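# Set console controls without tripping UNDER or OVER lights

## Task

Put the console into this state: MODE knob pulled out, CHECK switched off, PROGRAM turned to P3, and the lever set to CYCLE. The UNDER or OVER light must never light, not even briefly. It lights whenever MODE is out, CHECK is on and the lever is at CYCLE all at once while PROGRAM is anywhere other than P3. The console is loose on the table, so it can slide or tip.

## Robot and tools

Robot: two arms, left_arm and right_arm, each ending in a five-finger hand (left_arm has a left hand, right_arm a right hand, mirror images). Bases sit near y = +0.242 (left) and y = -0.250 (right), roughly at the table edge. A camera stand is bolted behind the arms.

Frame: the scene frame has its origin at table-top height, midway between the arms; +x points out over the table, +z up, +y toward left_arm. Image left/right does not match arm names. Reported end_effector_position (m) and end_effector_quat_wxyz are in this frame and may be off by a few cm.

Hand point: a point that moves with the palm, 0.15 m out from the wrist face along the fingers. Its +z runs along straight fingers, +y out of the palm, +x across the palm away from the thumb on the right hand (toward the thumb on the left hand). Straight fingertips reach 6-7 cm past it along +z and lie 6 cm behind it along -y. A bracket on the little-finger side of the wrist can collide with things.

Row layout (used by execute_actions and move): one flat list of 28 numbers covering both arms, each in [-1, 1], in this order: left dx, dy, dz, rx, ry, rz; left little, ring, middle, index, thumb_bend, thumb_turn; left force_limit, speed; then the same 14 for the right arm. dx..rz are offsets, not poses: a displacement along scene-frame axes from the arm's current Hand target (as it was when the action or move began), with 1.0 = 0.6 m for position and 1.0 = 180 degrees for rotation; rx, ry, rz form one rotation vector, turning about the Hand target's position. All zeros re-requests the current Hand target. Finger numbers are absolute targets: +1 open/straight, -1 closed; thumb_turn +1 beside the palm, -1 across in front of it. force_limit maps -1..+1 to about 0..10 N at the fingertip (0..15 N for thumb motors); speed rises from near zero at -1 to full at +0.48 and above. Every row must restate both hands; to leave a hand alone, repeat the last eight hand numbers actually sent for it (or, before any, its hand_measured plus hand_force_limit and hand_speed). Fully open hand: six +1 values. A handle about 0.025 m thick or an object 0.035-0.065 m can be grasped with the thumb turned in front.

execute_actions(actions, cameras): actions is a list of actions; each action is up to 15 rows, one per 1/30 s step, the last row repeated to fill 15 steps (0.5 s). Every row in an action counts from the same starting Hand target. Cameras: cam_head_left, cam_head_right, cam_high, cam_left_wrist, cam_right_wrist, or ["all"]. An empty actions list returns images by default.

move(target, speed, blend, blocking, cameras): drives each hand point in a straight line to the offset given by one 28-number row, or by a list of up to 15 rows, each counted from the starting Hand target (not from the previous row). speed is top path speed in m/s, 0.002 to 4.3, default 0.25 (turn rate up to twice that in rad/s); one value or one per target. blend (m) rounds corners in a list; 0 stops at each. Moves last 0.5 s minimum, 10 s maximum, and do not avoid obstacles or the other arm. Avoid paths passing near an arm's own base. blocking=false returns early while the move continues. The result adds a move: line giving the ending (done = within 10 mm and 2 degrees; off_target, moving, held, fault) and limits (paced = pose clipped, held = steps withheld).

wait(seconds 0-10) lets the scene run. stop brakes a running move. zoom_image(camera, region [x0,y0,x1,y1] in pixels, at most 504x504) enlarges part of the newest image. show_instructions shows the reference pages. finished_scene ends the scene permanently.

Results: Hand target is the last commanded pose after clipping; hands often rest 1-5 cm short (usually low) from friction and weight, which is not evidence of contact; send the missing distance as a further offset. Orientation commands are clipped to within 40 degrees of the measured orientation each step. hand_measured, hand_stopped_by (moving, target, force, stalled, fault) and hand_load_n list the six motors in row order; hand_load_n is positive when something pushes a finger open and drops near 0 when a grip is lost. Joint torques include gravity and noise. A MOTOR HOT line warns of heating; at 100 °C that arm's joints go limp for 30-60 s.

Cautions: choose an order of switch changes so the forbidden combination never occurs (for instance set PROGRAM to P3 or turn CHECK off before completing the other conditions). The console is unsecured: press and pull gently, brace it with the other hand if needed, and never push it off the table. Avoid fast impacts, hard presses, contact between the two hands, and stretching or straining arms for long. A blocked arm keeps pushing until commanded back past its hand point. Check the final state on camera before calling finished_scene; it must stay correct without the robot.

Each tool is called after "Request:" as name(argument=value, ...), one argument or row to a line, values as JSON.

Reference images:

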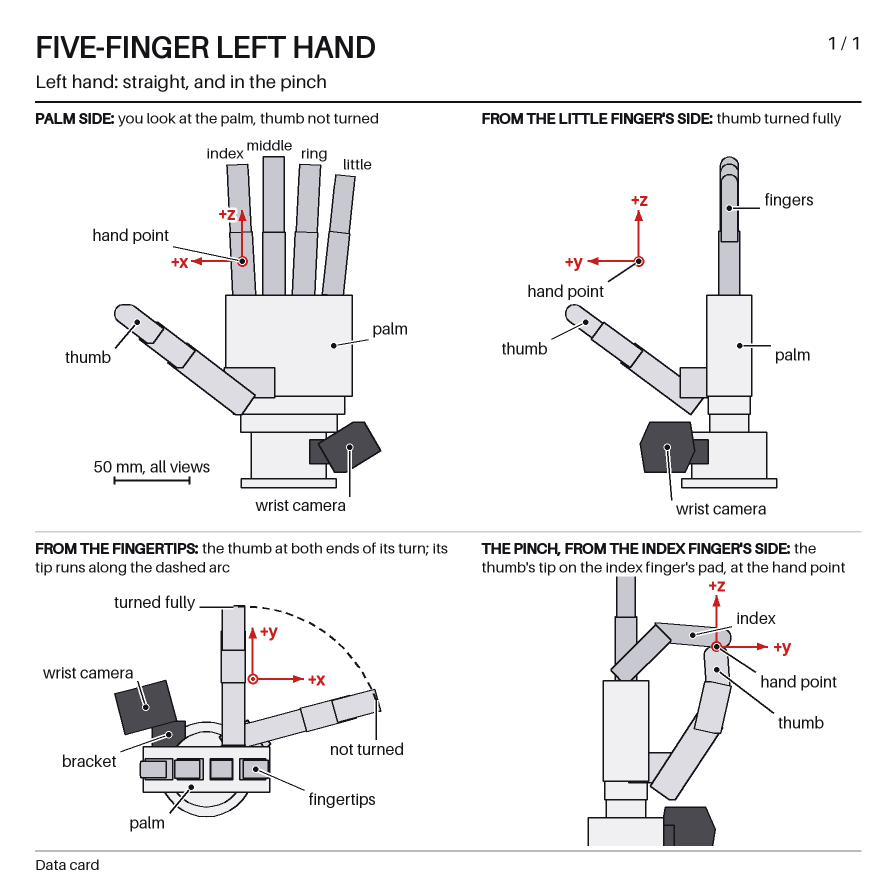

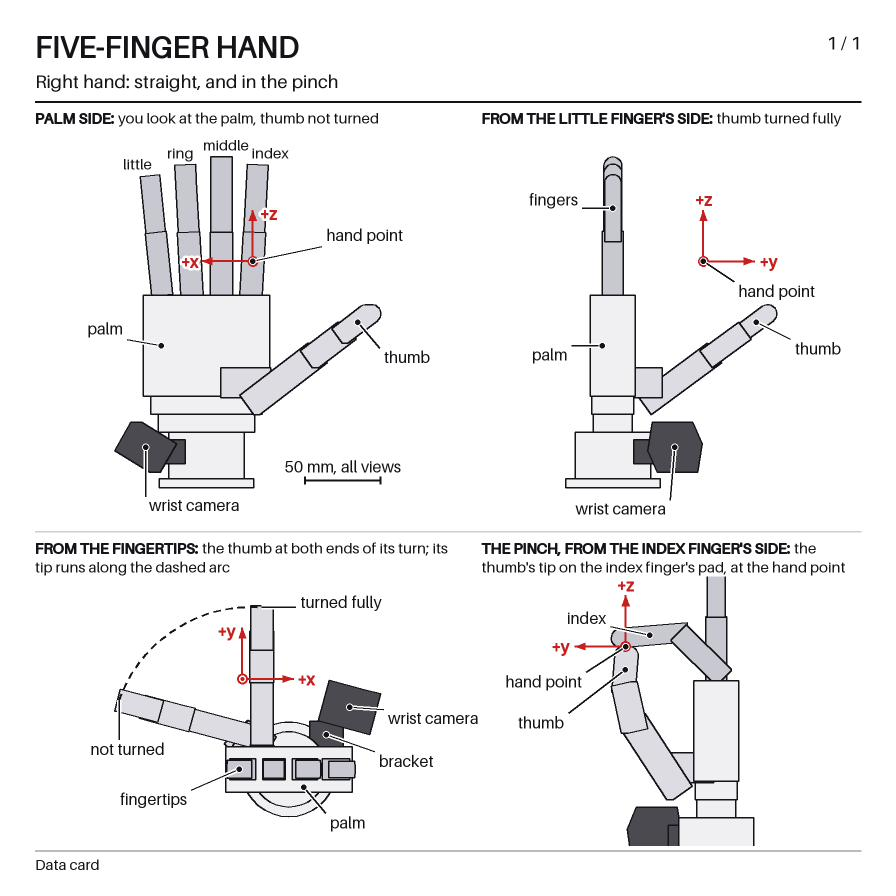

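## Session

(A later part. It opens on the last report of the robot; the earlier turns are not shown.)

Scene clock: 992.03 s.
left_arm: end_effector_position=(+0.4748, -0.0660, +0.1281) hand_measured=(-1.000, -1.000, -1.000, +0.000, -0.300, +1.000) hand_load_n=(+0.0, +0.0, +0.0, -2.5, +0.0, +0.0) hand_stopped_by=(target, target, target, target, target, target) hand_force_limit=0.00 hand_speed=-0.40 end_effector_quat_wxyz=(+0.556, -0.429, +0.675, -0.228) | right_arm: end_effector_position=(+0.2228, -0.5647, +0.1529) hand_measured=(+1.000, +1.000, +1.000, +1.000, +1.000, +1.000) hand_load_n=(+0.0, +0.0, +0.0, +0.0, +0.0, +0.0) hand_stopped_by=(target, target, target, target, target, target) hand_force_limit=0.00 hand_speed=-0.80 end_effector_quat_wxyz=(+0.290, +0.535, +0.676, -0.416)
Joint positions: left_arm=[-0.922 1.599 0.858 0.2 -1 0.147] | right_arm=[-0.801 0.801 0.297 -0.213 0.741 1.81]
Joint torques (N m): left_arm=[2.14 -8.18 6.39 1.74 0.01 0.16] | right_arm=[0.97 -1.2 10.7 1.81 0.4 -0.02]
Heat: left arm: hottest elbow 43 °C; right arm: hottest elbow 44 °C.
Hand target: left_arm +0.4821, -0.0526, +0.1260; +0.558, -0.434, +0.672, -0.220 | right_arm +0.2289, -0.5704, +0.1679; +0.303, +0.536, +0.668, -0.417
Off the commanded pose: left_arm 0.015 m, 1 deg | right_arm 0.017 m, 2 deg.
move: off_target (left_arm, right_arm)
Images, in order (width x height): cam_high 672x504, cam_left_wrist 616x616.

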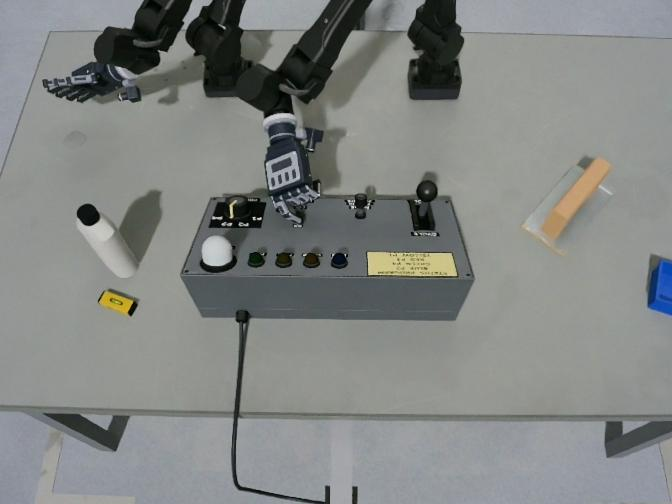

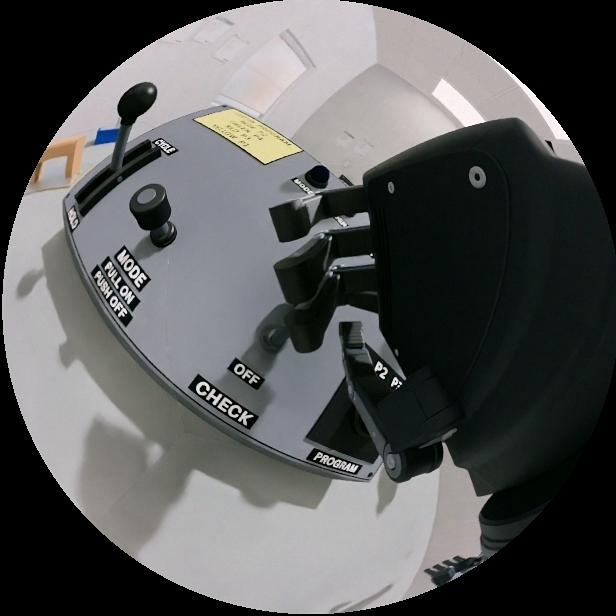

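Request:
move(
  target=[-0.035, 0.0, 0.012, 0, 0, 0, -1, -1, -1, 0, -0.3, 1, 0, -0.4, 0, 0, 0, 0, 0, 0, 1, 1, 1, 1, 1, 1, 0, -0.8],
  speed=0.08,
  cameras=["cam_left_wrist", "cam_high"],
)

Request:
zoom_image(
  camera="cam_left_wrist",
  region=[160, 200, 400, 400],
)

Request:
zoom_image(
  camera="cam_high",
  region=[230, 140, 370, 240],
)

Scene clock: 1003.97 s.
left_arm: end_effector_position=(+0.4639, -0.0489, +0.1241) hand_measured=(-1.000, -1.000, -1.000, +0.000, -0.300, +1.000) hand_load_n=(+0.0, +0.0, +0.0, +0.0, +0.0, +0.0) hand_stopped_by=(target, target, target, target, target, target) hand_force_limit=0.00 hand_speed=-0.40 end_effector_quat_wxyz=(+0.559, -0.431, +0.677, -0.210) | right_arm: end_effector_position=(+0.2228, -0.5647, +0.1529) hand_measured=(+1.000, +1.000, +1.000, +1.000, +1.000, +1.000) hand_load_n=(+0.0, +0.0, +0.0, +0.0, +0.0, +0.0) hand_stopped_by=(target, target, target, target, target, target) hand_force_limit=0.00 hand_speed=-0.80 end_effector_quat_wxyz=(+0.290, +0.535, +0.676, -0.416)
Joint positions: left_arm=[-0.922 1.574 0.825 0.168 -1.022 0.134] | right_arm=[-0.801 0.801 0.297 -0.213 0.741 1.81]
Joint torques (N m): left_arm=[-0.44 -9 7.06 0.81 -0.37 0.06] | right_arm=[0.91 -1.26 10.71 1.81 0.4 -0.01]
Heat: left arm: hottest elbow 43 °C; right arm: hottest elbow 45 °C.
Hand target: left_arm +0.4611, -0.0526, +0.1332; +0.558, -0.434, +0.672, -0.220 | right_arm +0.2289, -0.5704, +0.1679; +0.303, +0.536, +0.668, -0.417
Off the commanded pose: left_arm 0.010 m, 1 deg | right_arm 0.017 m, 2 deg.
move: off_target (right_arm)
Images, in order (width x height): cam_high 672x504, cam_left_wrist 616x616.

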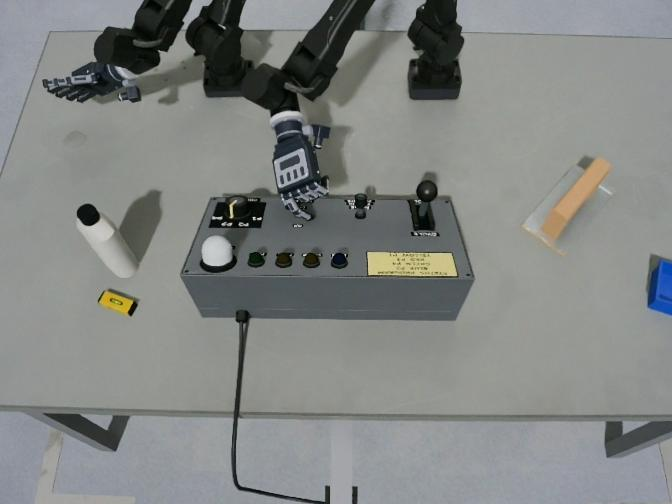

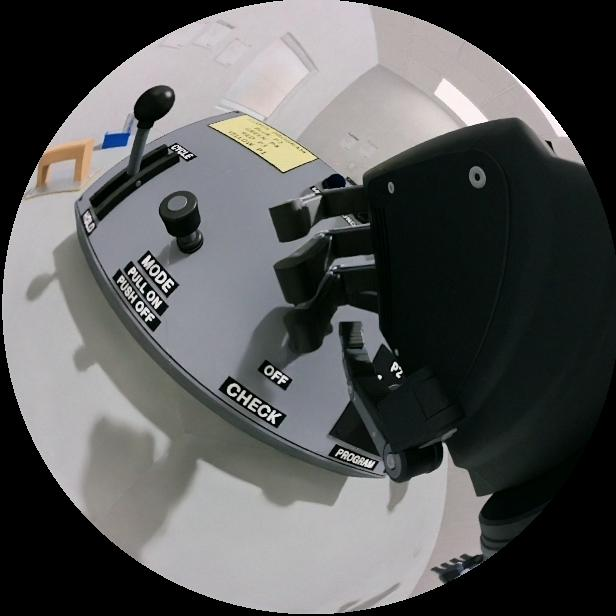

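Scaled by 2.100 from the camera's 616x616 image, which has a finer 880x880 frame.

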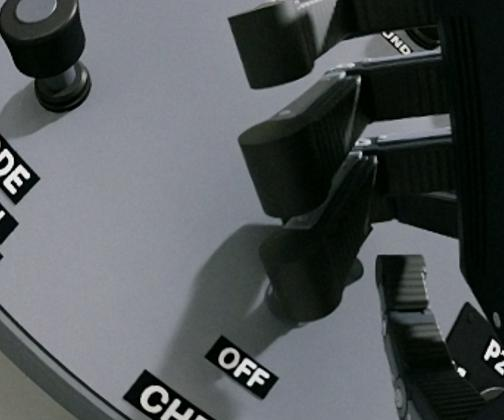

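Scaled by 3.600.

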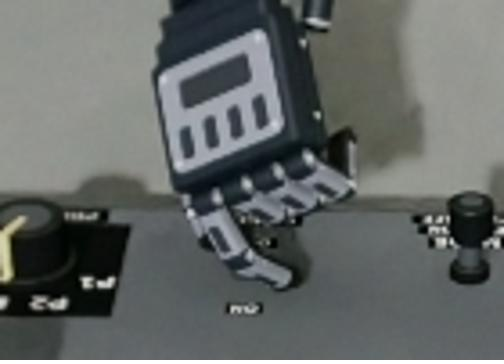

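Request:
zoom_image(
  camera="cam_high",
  region=[275, 185, 325, 225],
)

Request:
zoom_image(
  camera="cam_left_wrist",
  region=[260, 290, 350, 380],
)

Scaled by 10.080.

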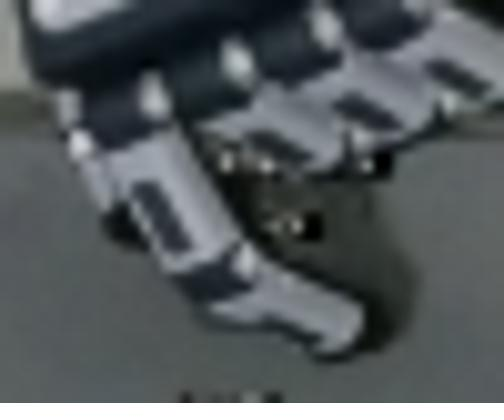

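Scaled by 5.600 from the camera's 616x616 image, which has a finer 880x880 frame.

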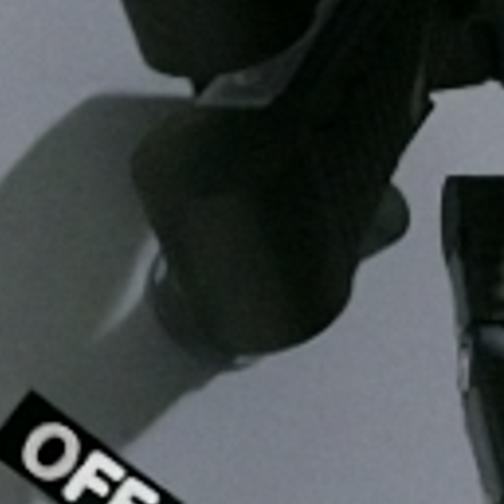

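Request:
move(
  target=[0.004, -0.028, 0.0, 0, 0, 0, -1, -1, -1, 0, -0.3, 1, 0, -0.4, 0, 0, 0, 0, 0, 0, 1, 1, 1, 1, 1, 1, 0, -0.8],
  speed=0.08,
  cameras=["cam_left_wrist", "cam_high"],
)

Request:
zoom_image(
  camera="cam_left_wrist",
  region=[160, 200, 400, 400],
)

Request:
zoom_image(
  camera="cam_high",
  region=[275, 185, 325, 225],
)

Scene clock: 1023.90 s.
left_arm: end_effector_position=(+0.4577, -0.0489, +0.1215) hand_measured=(-1.000, -1.000, -1.000, +0.000, -0.300, +1.000) hand_load_n=(+0.0, +0.0, +0.0, +0.0, +0.0, +0.0) hand_stopped_by=(target, target, target, target, target, target) hand_force_limit=0.00 hand_speed=-0.40 end_effector_quat_wxyz=(+0.559, -0.431, +0.678, -0.203) | right_arm: end_effector_position=(+0.2228, -0.5647, +0.1529) hand_measured=(+1.000, +1.000, +1.000, +1.000, +1.000, +1.000) hand_load_n=(+0.0, +0.0, +0.0, +0.0, +0.0, +0.0) hand_stopped_by=(target, target, target, target, target, target) hand_force_limit=0.00 hand_speed=-0.80 end_effector_quat_wxyz=(+0.290, +0.535, +0.676, -0.416)
Joint positions: left_arm=[-0.934 1.574 0.825 0.138 -1.038 0.113] | right_arm=[-0.801 0.801 0.297 -0.213 0.741 1.81]
Joint torques (N m): left_arm=[-0.79 -7.3 10.78 0.7 -0.32 0.02] | right_arm=[0.56 -1.14 10.78 1.72 0.39 -0.03]
Heat: left arm: hottest elbow 42 °C; right arm: hottest elbow 45 °C.
Hand target: left_arm +0.4635, -0.0695, +0.1332; +0.558, -0.434, +0.672, -0.220 | right_arm +0.2289, -0.5704, +0.1679; +0.303, +0.536, +0.668, -0.417
Off the commanded pose: left_arm 0.024 m, 2 deg | right_arm 0.017 m, 2 deg.
move: off_target (left_arm, right_arm)
Images, in order (width x height): cam_high 672x504, cam_left_wrist 616x616.

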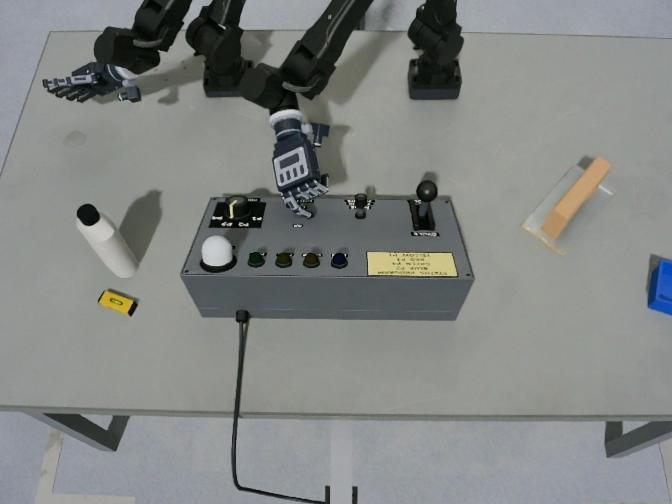

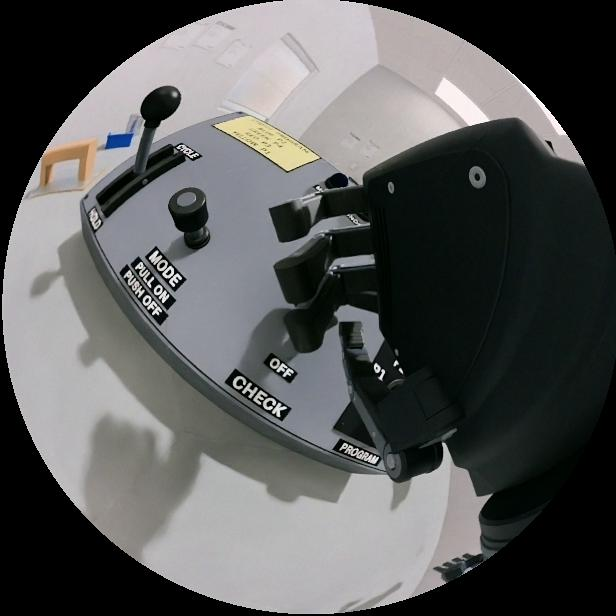

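Scaled by 2.100 from the camera's 616x616 image, which has a finer 880x880 frame.

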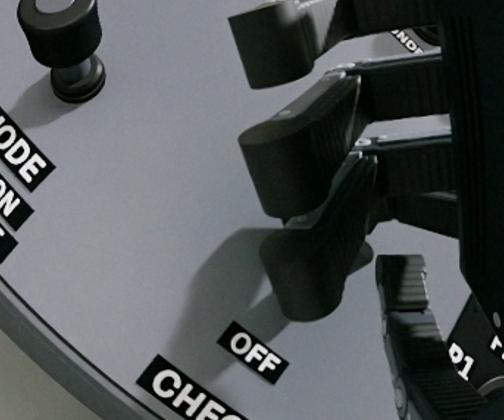

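Scaled by 10.080.

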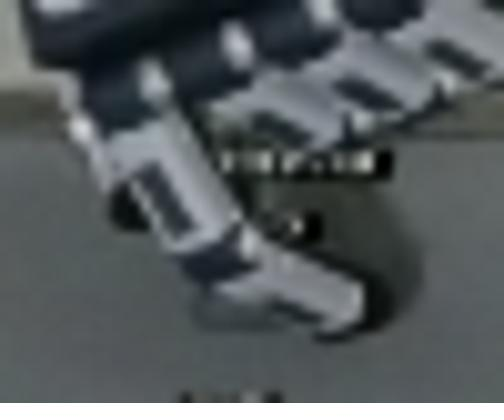

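Request:
move(
  target=[
    [0.069, -0.002, 0.03, 0, 0, 0, -1, -1, -1, 0, -0.3, 1, 0, -0.4, 0, 0, 0, 0, 0, 0, 1, 1, 1, 1, 1, 1, 0, -0.8],
    [-0.005, -0.002, 0.0055, 0, 0, 0, -1, -1, -1, 0, -0.3, 1, 0, -0.4, 0, 0, 0, 0, 0, 0, 1, 1, 1, 1, 1, 1, 0, -0.8],
  ],
  speed=0.1,
  cameras=["cam_left_wrist", "cam_high"],
)

Request:
zoom_image(
  camera="cam_left_wrist",
  region=[160, 200, 400, 400],
)

Request:
zoom_image(
  camera="cam_high",
  region=[275, 185, 325, 225],
)

Scene clock: 1083.20 s.
left_arm: end_effector_position=(+0.4645, -0.0642, +0.1263) hand_measured=(-1.000, -1.000, -1.000, +0.000, -0.300, +1.000) hand_load_n=(+0.0, +0.0, +0.0, +0.0, +0.0, +0.0) hand_stopped_by=(target, target, target, target, target, target) hand_force_limit=0.00 hand_speed=-0.40 end_effector_quat_wxyz=(+0.560, -0.432, +0.676, -0.208) | right_arm: end_effector_position=(+0.2228, -0.5647, +0.1529) hand_measured=(+1.000, +1.000, +1.000, +1.000, +1.000, +1.000) hand_load_n=(+0.0, +0.0, +0.0, +0.0, +0.0, +0.0) hand_stopped_by=(target, target, target, target, target, target) hand_force_limit=0.00 hand_speed=-0.80 end_effector_quat_wxyz=(+0.290, +0.535, +0.676, -0.416)
Joint positions: left_arm=[-0.943 1.598 0.869 0.122 -1.044 0.106] | right_arm=[-0.801 0.801 0.297 -0.213 0.741 1.81]
Joint torques (N m): left_arm=[-1.03 -10.11 7.49 0.96 -0.39 -0.01] | right_arm=[0.62 -1.03 10.73 1.81 0.37 -0.01]
Heat: left arm: hottest elbow 48 °C; right arm: hottest elbow 45 °C.
Hand target: left_arm +0.4605, -0.0706, +0.1365; +0.558, -0.434, +0.672, -0.220 | right_arm +0.2289, -0.5704, +0.1679; +0.303, +0.536, +0.668, -0.417
Off the commanded pose: left_arm 0.013 m, 2 deg | right_arm 0.017 m, 2 deg.
move: off_target (left_arm, right_arm)
Images, in order (width x height): cam_high 672x504, cam_left_wrist 616x616.

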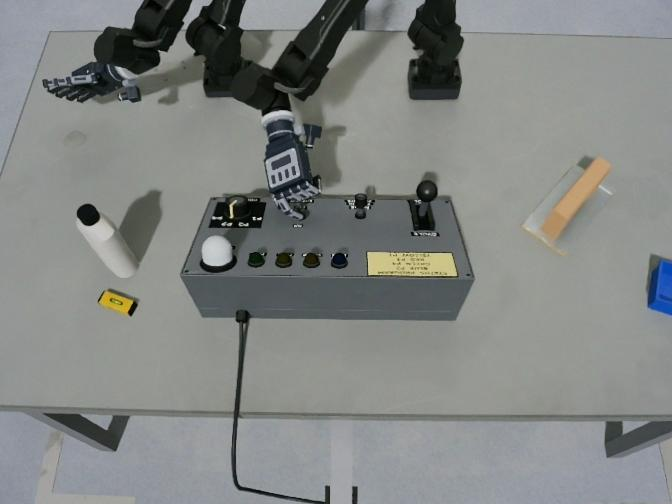

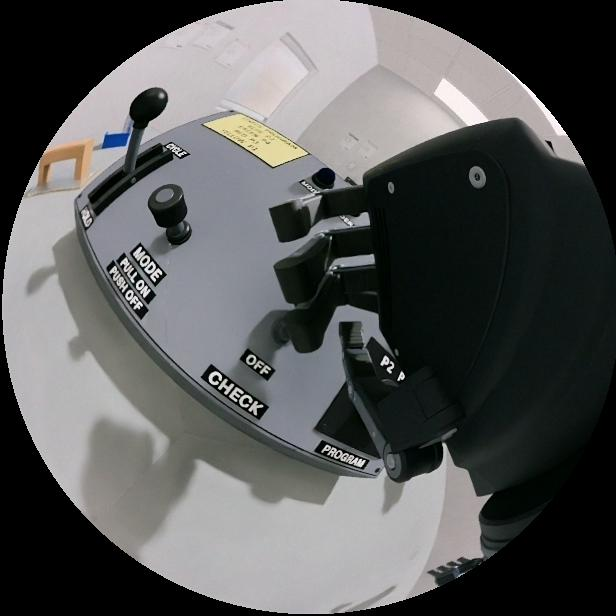

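Scaled by 2.100 from the camera's 616x616 image, which has a finer 880x880 frame.

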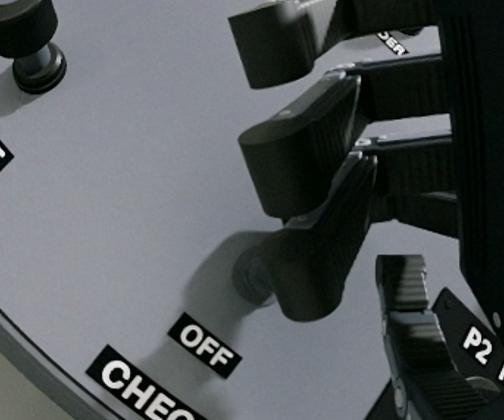

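Scaled by 10.080.

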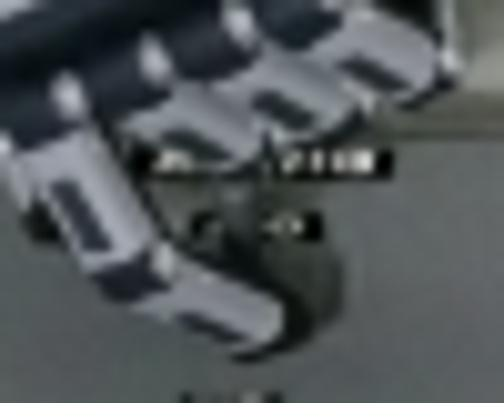

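Request:
move(
  target=[-0.03, 0.0, -0.003, 0, 0, 0, -1, -1, -1, 0, -0.3, 1, 0, -0.4, 0, 0, 0, 0, 0, 0, 1, 1, 1, 1, 1, 1, 0, -0.8],
  speed=0.08,
  cameras=["cam_left_wrist", "cam_high"],
)

Request:
zoom_image(
  camera="cam_left_wrist",
  region=[160, 200, 400, 400],
)

Request:
zoom_image(
  camera="cam_high",
  region=[275, 185, 325, 225],
)

Scene clock: 1092.10 s.
left_arm: end_effector_position=(+0.4512, -0.0618, +0.1268) hand_measured=(-1.000, -1.000, -1.000, +0.000, -0.300, +1.000) hand_load_n=(+0.0, +0.0, +0.0, +3.0, +0.0, +0.0) hand_stopped_by=(target, target, target, target, target, target) hand_force_limit=0.00 hand_speed=-0.40 end_effector_quat_wxyz=(+0.562, -0.437, +0.671, -0.207) | right_arm: end_effector_position=(+0.2228, -0.5647, +0.1529) hand_measured=(+1.000, +1.000, +1.000, +1.000, +1.000, +1.000) hand_load_n=(+0.0, +0.0, +0.0, +0.0, +0.0, +0.0) hand_stopped_by=(target, target, target, target, target, target) hand_force_limit=0.00 hand_speed=-0.80 end_effector_quat_wxyz=(+0.290, +0.535, +0.676, -0.416)
Joint positions: left_arm=[-0.966 1.579 0.849 0.096 -1.074 0.068] | right_arm=[-0.801 0.801 0.297 -0.213 0.741 1.81]
Joint torques (N m): left_arm=[-1.14 -9.99 6.97 0.72 -0.27 -0.03] | right_arm=[0.5 -1.03 10.73 1.77 0.41 -0.02]
Heat: left arm: hottest elbow 47 °C; right arm: hottest elbow 45 °C.
Hand target: left_arm +0.4424, -0.0707, +0.1347; +0.558, -0.434, +0.672, -0.220 | right_arm +0.2289, -0.5704, +0.1679; +0.303, +0.536, +0.668, -0.417
Off the commanded pose: left_arm 0.015 m, 2 deg | right_arm 0.017 m, 2 deg.
move: off_target (left_arm, right_arm)
Images, in order (width x height): cam_high 672x504, cam_left_wrist 616x616.

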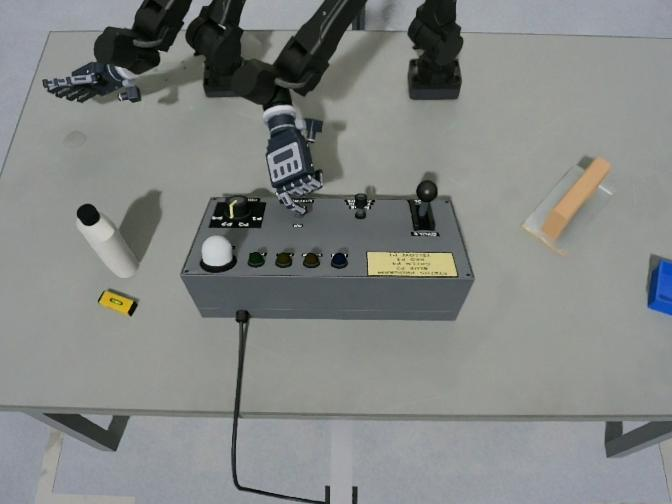

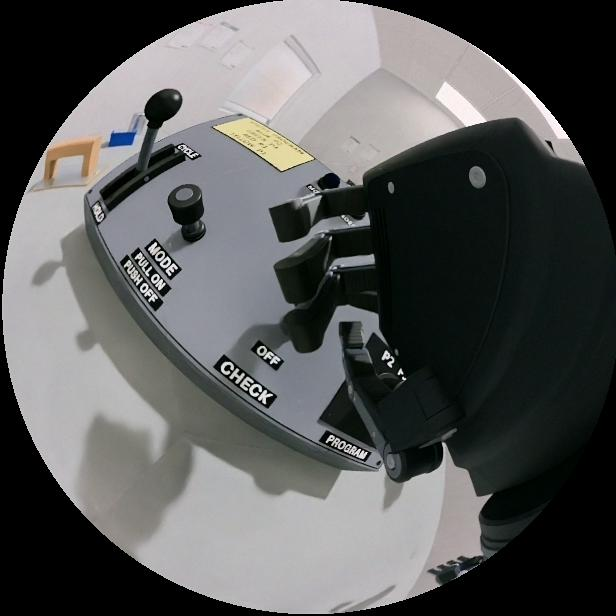

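Scaled by 2.100 from the camera's 616x616 image, which has a finer 880x880 frame.

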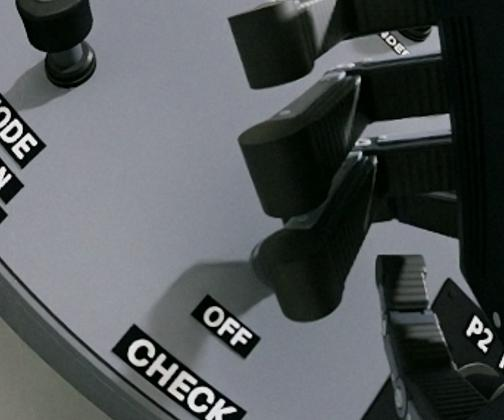

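Scaled by 10.080.

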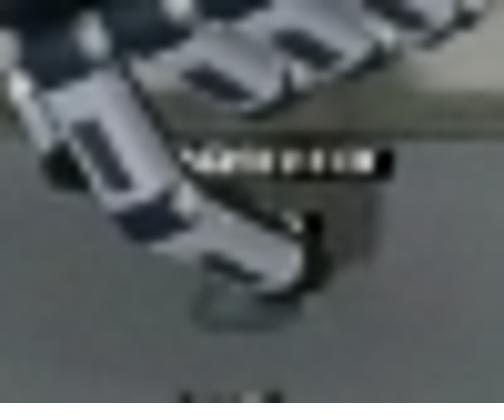

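Request:
move(
  target=[-0.035, 0.0, -0.015, 0, 0, 0, -1, -1, -1, 0, -0.3, 1, 0, -0.4, 0, 0, 0, 0, 0, 0, 1, 1, 1, 1, 1, 1, 0, -0.8],
  speed=0.08,
  cameras=["cam_left_wrist", "cam_high"],
)

Request:
zoom_image(
  camera="cam_left_wrist",
  region=[160, 200, 400, 400],
)

Request:
zoom_image(
  camera="cam_high",
  region=[275, 185, 325, 225],
)

Scene clock: 1099.70 s.
left_arm: end_effector_position=(+0.4340, -0.0497, +0.1245) hand_measured=(-1.000, -1.000, -1.000, +0.000, -0.300, +1.000) hand_load_n=(+0.0, +0.0, +0.0, +0.5, +0.0, +0.0) hand_stopped_by=(target, target, target, target, target, target) hand_force_limit=0.00 hand_speed=-0.40 end_effector_quat_wxyz=(+0.571, -0.441, +0.664, -0.197) | right_arm: end_effector_position=(+0.2228, -0.5647, +0.1529) hand_measured=(+1.000, +1.000, +1.000, +1.000, +1.000, +1.000) hand_load_n=(+0.0, +0.0, +0.5, +0.0, +0.0, +0.0) hand_stopped_by=(target, target, target, target, target, target) hand_force_limit=0.00 hand_speed=-0.80 end_effector_quat_wxyz=(+0.290, +0.535, +0.676, -0.416)
Joint positions: left_arm=[-0.99 1.553 0.81 0.068 -1.123 0.026] | right_arm=[-0.801 0.801 0.297 -0.213 0.741 1.81]
Joint torques (N m): left_arm=[-3.08 -8.18 7.15 0.79 0.36 -0.12] | right_arm=[0.62 -1.08 10.73 1.83 0.39 -0.02]
Heat: left arm: hottest elbow 45 °C; right arm: hottest elbow 45 °C.
Hand target: left_arm +0.4215, -0.0708, +0.1257; +0.558, -0.434, +0.672, -0.221 | right_arm +0.2289, -0.5704, +0.1679; +0.303, +0.536, +0.668, -0.417
Off the commanded pose: left_arm 0.024 m, 3 deg | right_arm 0.017 m, 2 deg.
move: off_target (left_arm, right_arm)
Images, in order (width x height): cam_high 672x504, cam_left_wrist 616x616.

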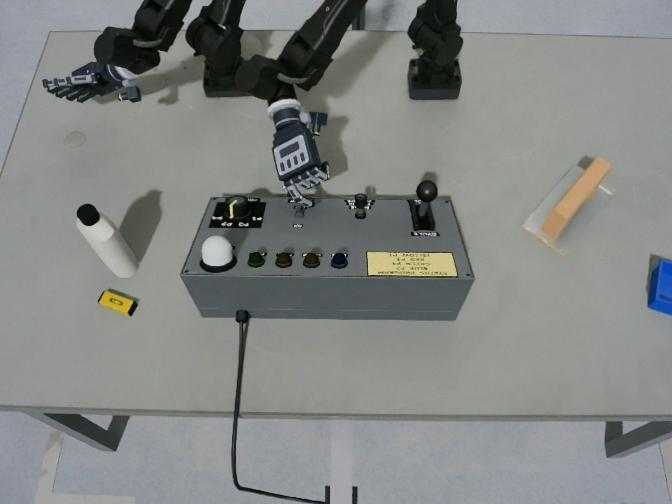

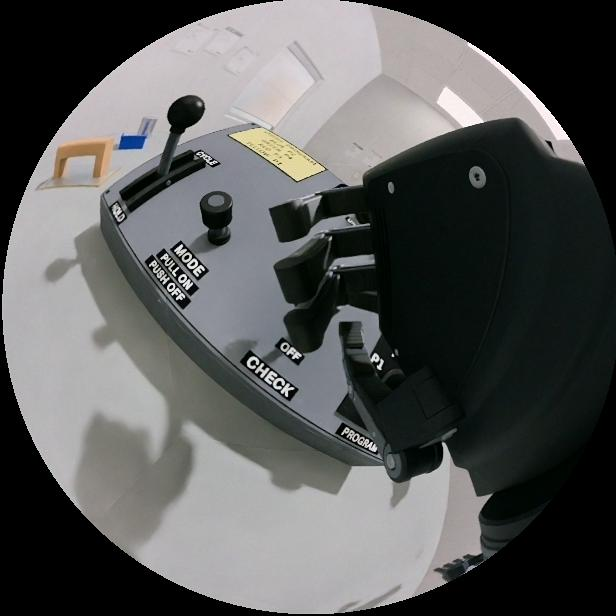

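Scaled by 2.100 from the camera's 616x616 image, which has a finer 880x880 frame.

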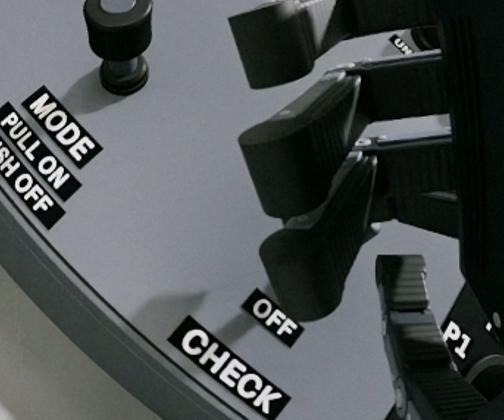

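Scaled by 10.080.

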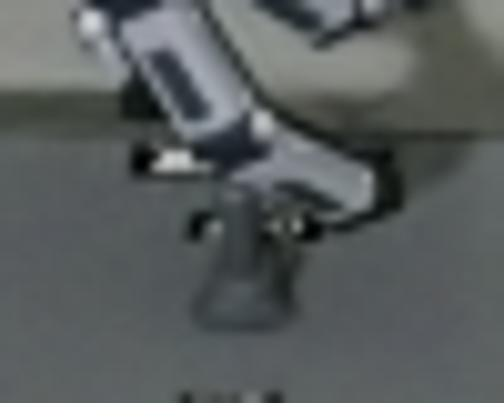

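Request:
move(
  target=[
    [0.0, 0.0, 0.085, 0, 0, 0, -1, -1, -1, 0, -0.3, 1, 0, -0.4, 0, 0, 0, 0, 0, 0, 1, 1, 1, 1, 1, 1, 0, -0.8],
    [0.14, 0.008, 0.085, 0, 0, 0, -1, -1, -1, 0, -0.3, 1, 0, -0.4, 0, 0, 0, 0, 0, 0, 1, 1, 1, 1, 1, 1, 0, -0.8],
    [0.14, 0.007, 0.042, 0, 0, 0, -1, -1, -1, 0, -0.3, 1, 0, -0.4, 0, 0, 0, 0, 0, 0, 1, 1, 1, 1, 1, 1, 0, -0.8],
    [0.07, 0.006, 0.016, 0, 0, 0, -1, -1, -1, 0, -0.3, 1, 0, -0.4, 0, 0, 0, 0, 0, 0, 1, 1, 1, 1, 1, 1, 0, -0.8],
    [-0.033, -0.018, -0.013, 0, 0, 0, -1, -1, -1, 0, -0.3, 1, 0, -0.4, 0, 0, 0, 0, 0, 0, 1, 1, 1, 1, 1, 1, 0, -0.8],
  ],
  speed=0.12,
  blend=[0.01, 0.01, 0.0, 0.01, 0.0],
  cameras=["cam_left_wrist", "cam_high"],
)

Request:
zoom_image(
  camera="cam_left_wrist",
  region=[160, 200, 400, 400],
)

Request:
zoom_image(
  camera="cam_high",
  region=[275, 185, 325, 225],
)

Scene clock: 1141.97 s.
left_arm: end_effector_position=(+0.4010, -0.0767, +0.1130) hand_measured=(-1.000, -1.000, -1.000, +0.000, -0.300, +1.000) hand_load_n=(+0.0, +0.0, +0.0, +0.0, +0.0, +0.0) hand_stopped_by=(target, target, target, target, target, target) hand_force_limit=0.00 hand_speed=-0.40 end_effector_quat_wxyz=(+0.559, -0.430, +0.676, -0.214) | right_arm: end_effector_position=(+0.2228, -0.5647, +0.1529) hand_measured=(+1.000, +1.000, +1.000, +1.000, +1.000, +1.000) hand_load_n=(+0.0, +0.0, +0.0, +0.5, +0.0, +0.0) hand_stopped_by=(target, target, target, target, target, target) hand_force_limit=0.00 hand_speed=-0.80 end_effector_quat_wxyz=(+0.290, +0.535, +0.676, -0.416)
Joint positions: left_arm=[-1.08 1.563 0.805 0.005 -1.144 -0.067] | right_arm=[-0.801 0.801 0.297 -0.213 0.741 1.81]
Joint torques (N m): left_arm=[-0.26 -7.88 7.97 0.64 -0.46 -0.06] | right_arm=[0.5 -1.03 10.78 1.83 0.4 -0.02]
Heat: left arm: hottest elbow 41 °C; right arm: hottest elbow 45 °C.
Hand target: left_arm +0.4016, -0.0815, +0.1179; +0.558, -0.434, +0.672, -0.221 | right_arm +0.2289, -0.5704, +0.1679; +0.303, +0.536, +0.668, -0.417
Off the commanded pose: left_arm 0.007 m, 1 deg | right_arm 0.017 m, 2 deg.
move: off_target (right_arm)
Images, in order (width x height): cam_high 672x504, cam_left_wrist 616x616.

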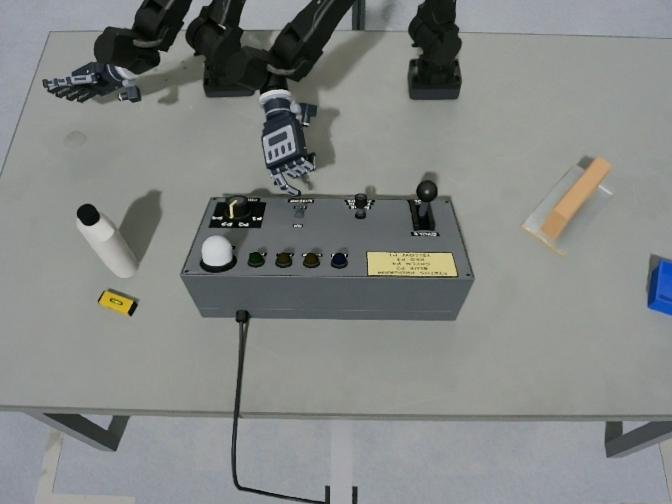

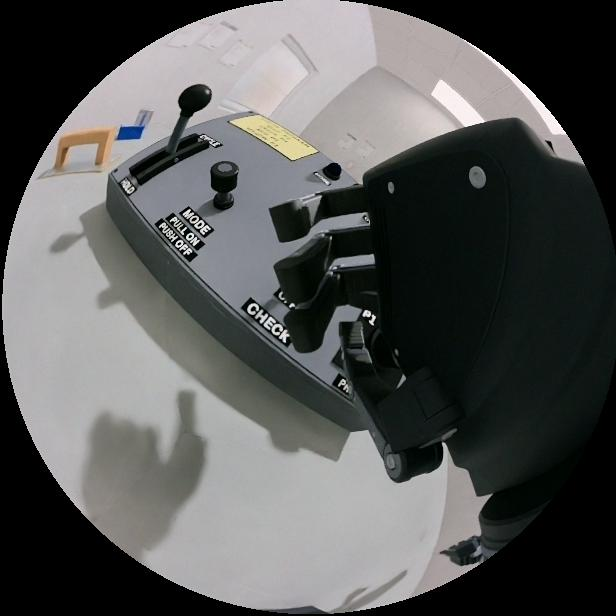

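Scaled by 2.100 from the camera's 616x616 image, which has a finer 880x880 frame.

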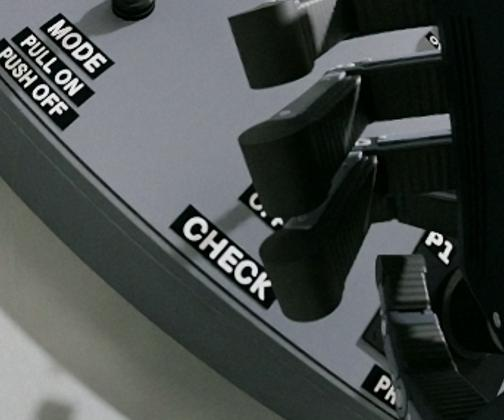

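Scaled by 10.080.

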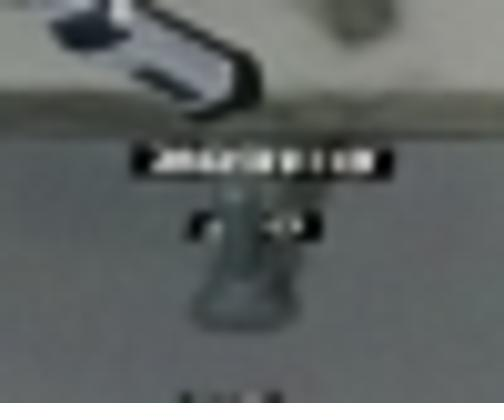

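Request:
move(
  target=[0,0,0.12,0,0,0,-1,-1,-1,0,-0.3,1,0,-0.4,0,0,0,0,0,0,1,1,1,1,1,1,0,-0.8],
  speed=0.15,
  cameras=["all"],
)

Scene clock: 1184.30 s.
left_arm: end_effector_position=(+0.3939, -0.0642, +0.1667) hand_measured=(-1.000, -1.000, -1.000, +0.000, -0.300, +1.000) hand_load_n=(+0.0, +0.0, +0.0, +0.0, +0.0, +0.0) hand_stopped_by=(target, target, target, target, target, target) hand_force_limit=0.00 hand_speed=-0.40 end_effector_quat_wxyz=(+0.560, -0.422, +0.686, -0.196) | right_arm: end_effector_position=(+0.2228, -0.5647, +0.1529) hand_measured=(+1.000, +1.000, +1.000, +1.000, +1.000, +1.000) hand_load_n=(+0.0, +0.0, +0.0, +0.0, +0.0, -0.5) hand_stopped_by=(target, target, target, target, target, target) hand_force_limit=0.00 hand_speed=-0.80 end_effector_quat_wxyz=(+0.290, +0.535, +0.676, -0.416)
Joint positions: left_arm=[-1.08 1.437 0.854 -0.214 -1.145 -0.068] | right_arm=[-0.801 0.801 0.297 -0.213 0.741 1.81]
Joint torques (N m): left_arm=[0.09 -7.36 12.22 0.55 -0.4 -0.07] | right_arm=[0.62 -1.32 10.67 1.89 0.39 0]
Heat: left arm: hottest elbow 41 °C; right arm: hottest elbow 45 °C.
Hand target: left_arm +0.4016, -0.0815, +0.1900; +0.558, -0.434, +0.672, -0.220 | right_arm +0.2289, -0.5704, +0.1679; +0.303, +0.536, +0.668, -0.417
Off the commanded pose: left_arm 0.030 m, 4 deg | right_arm 0.017 m, 2 deg.
move: off_target (left_arm, right_arm)

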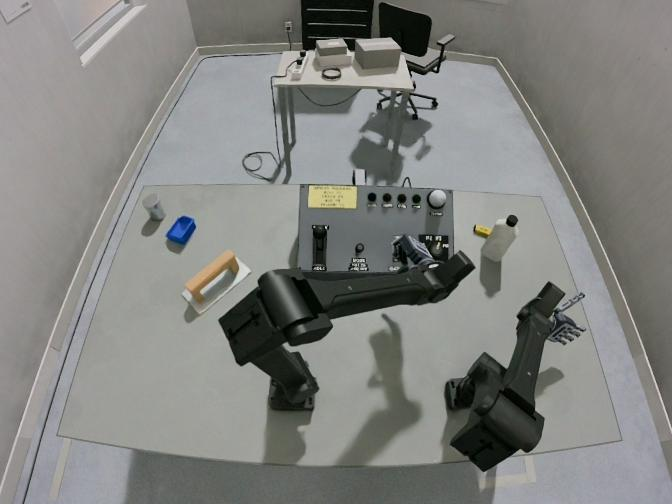

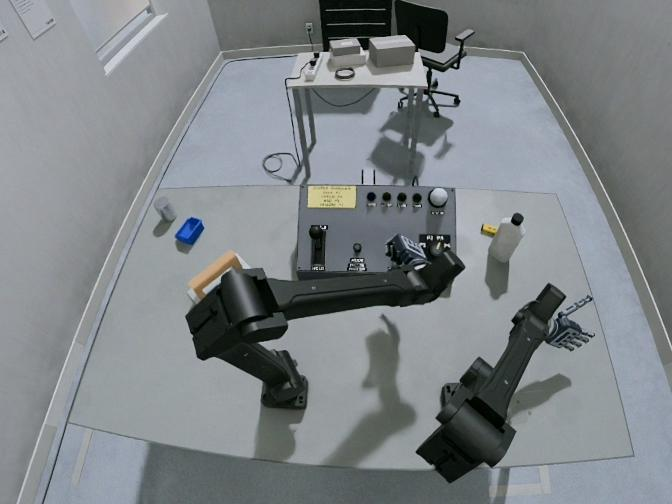

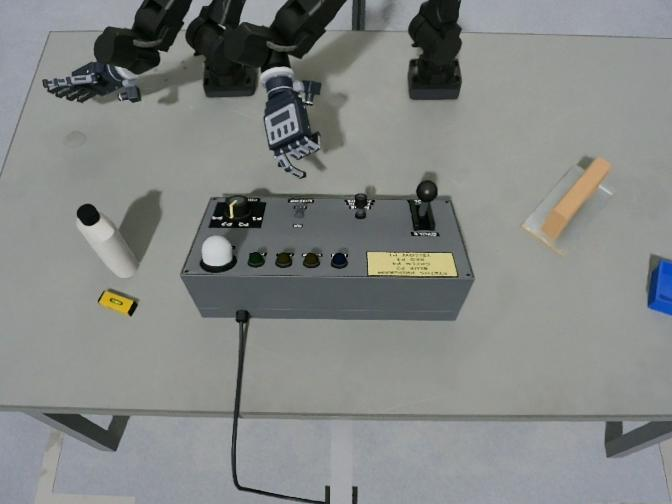

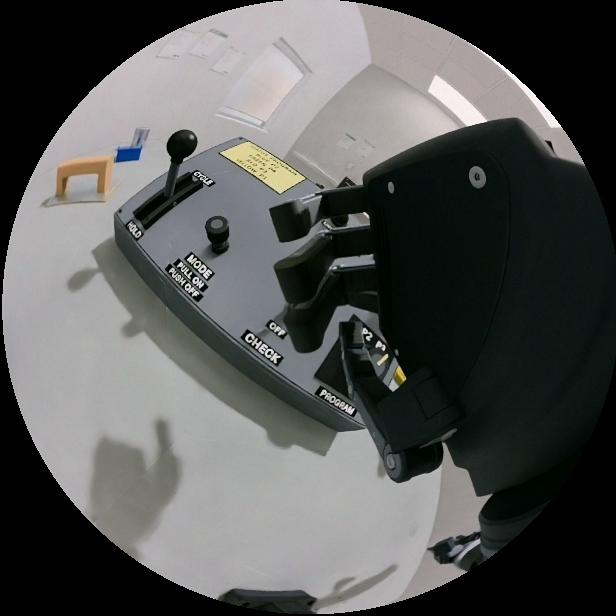

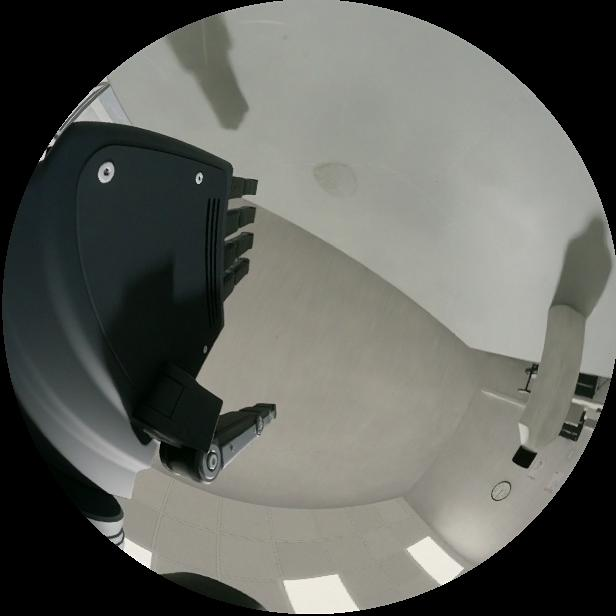

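Request:
zoom_image(
  camera="cam_high",
  region=[275, 185, 325, 225],
)

Request:
zoom_image(
  camera="cam_left_wrist",
  region=[220, 290, 320, 380],
)

Scaled by 10.080.

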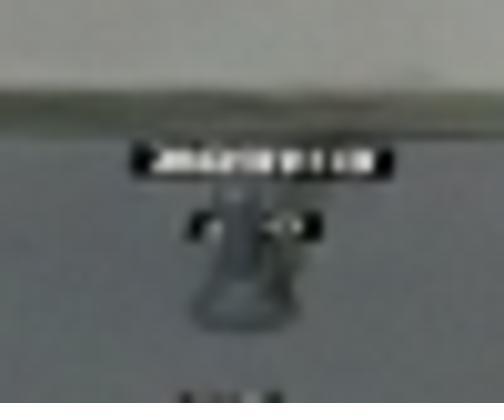

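Scaled by 5.040 from the camera's 616x616 image, which has a finer 880x880 frame.

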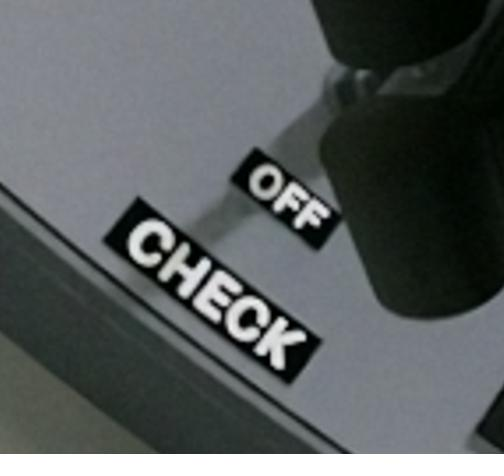

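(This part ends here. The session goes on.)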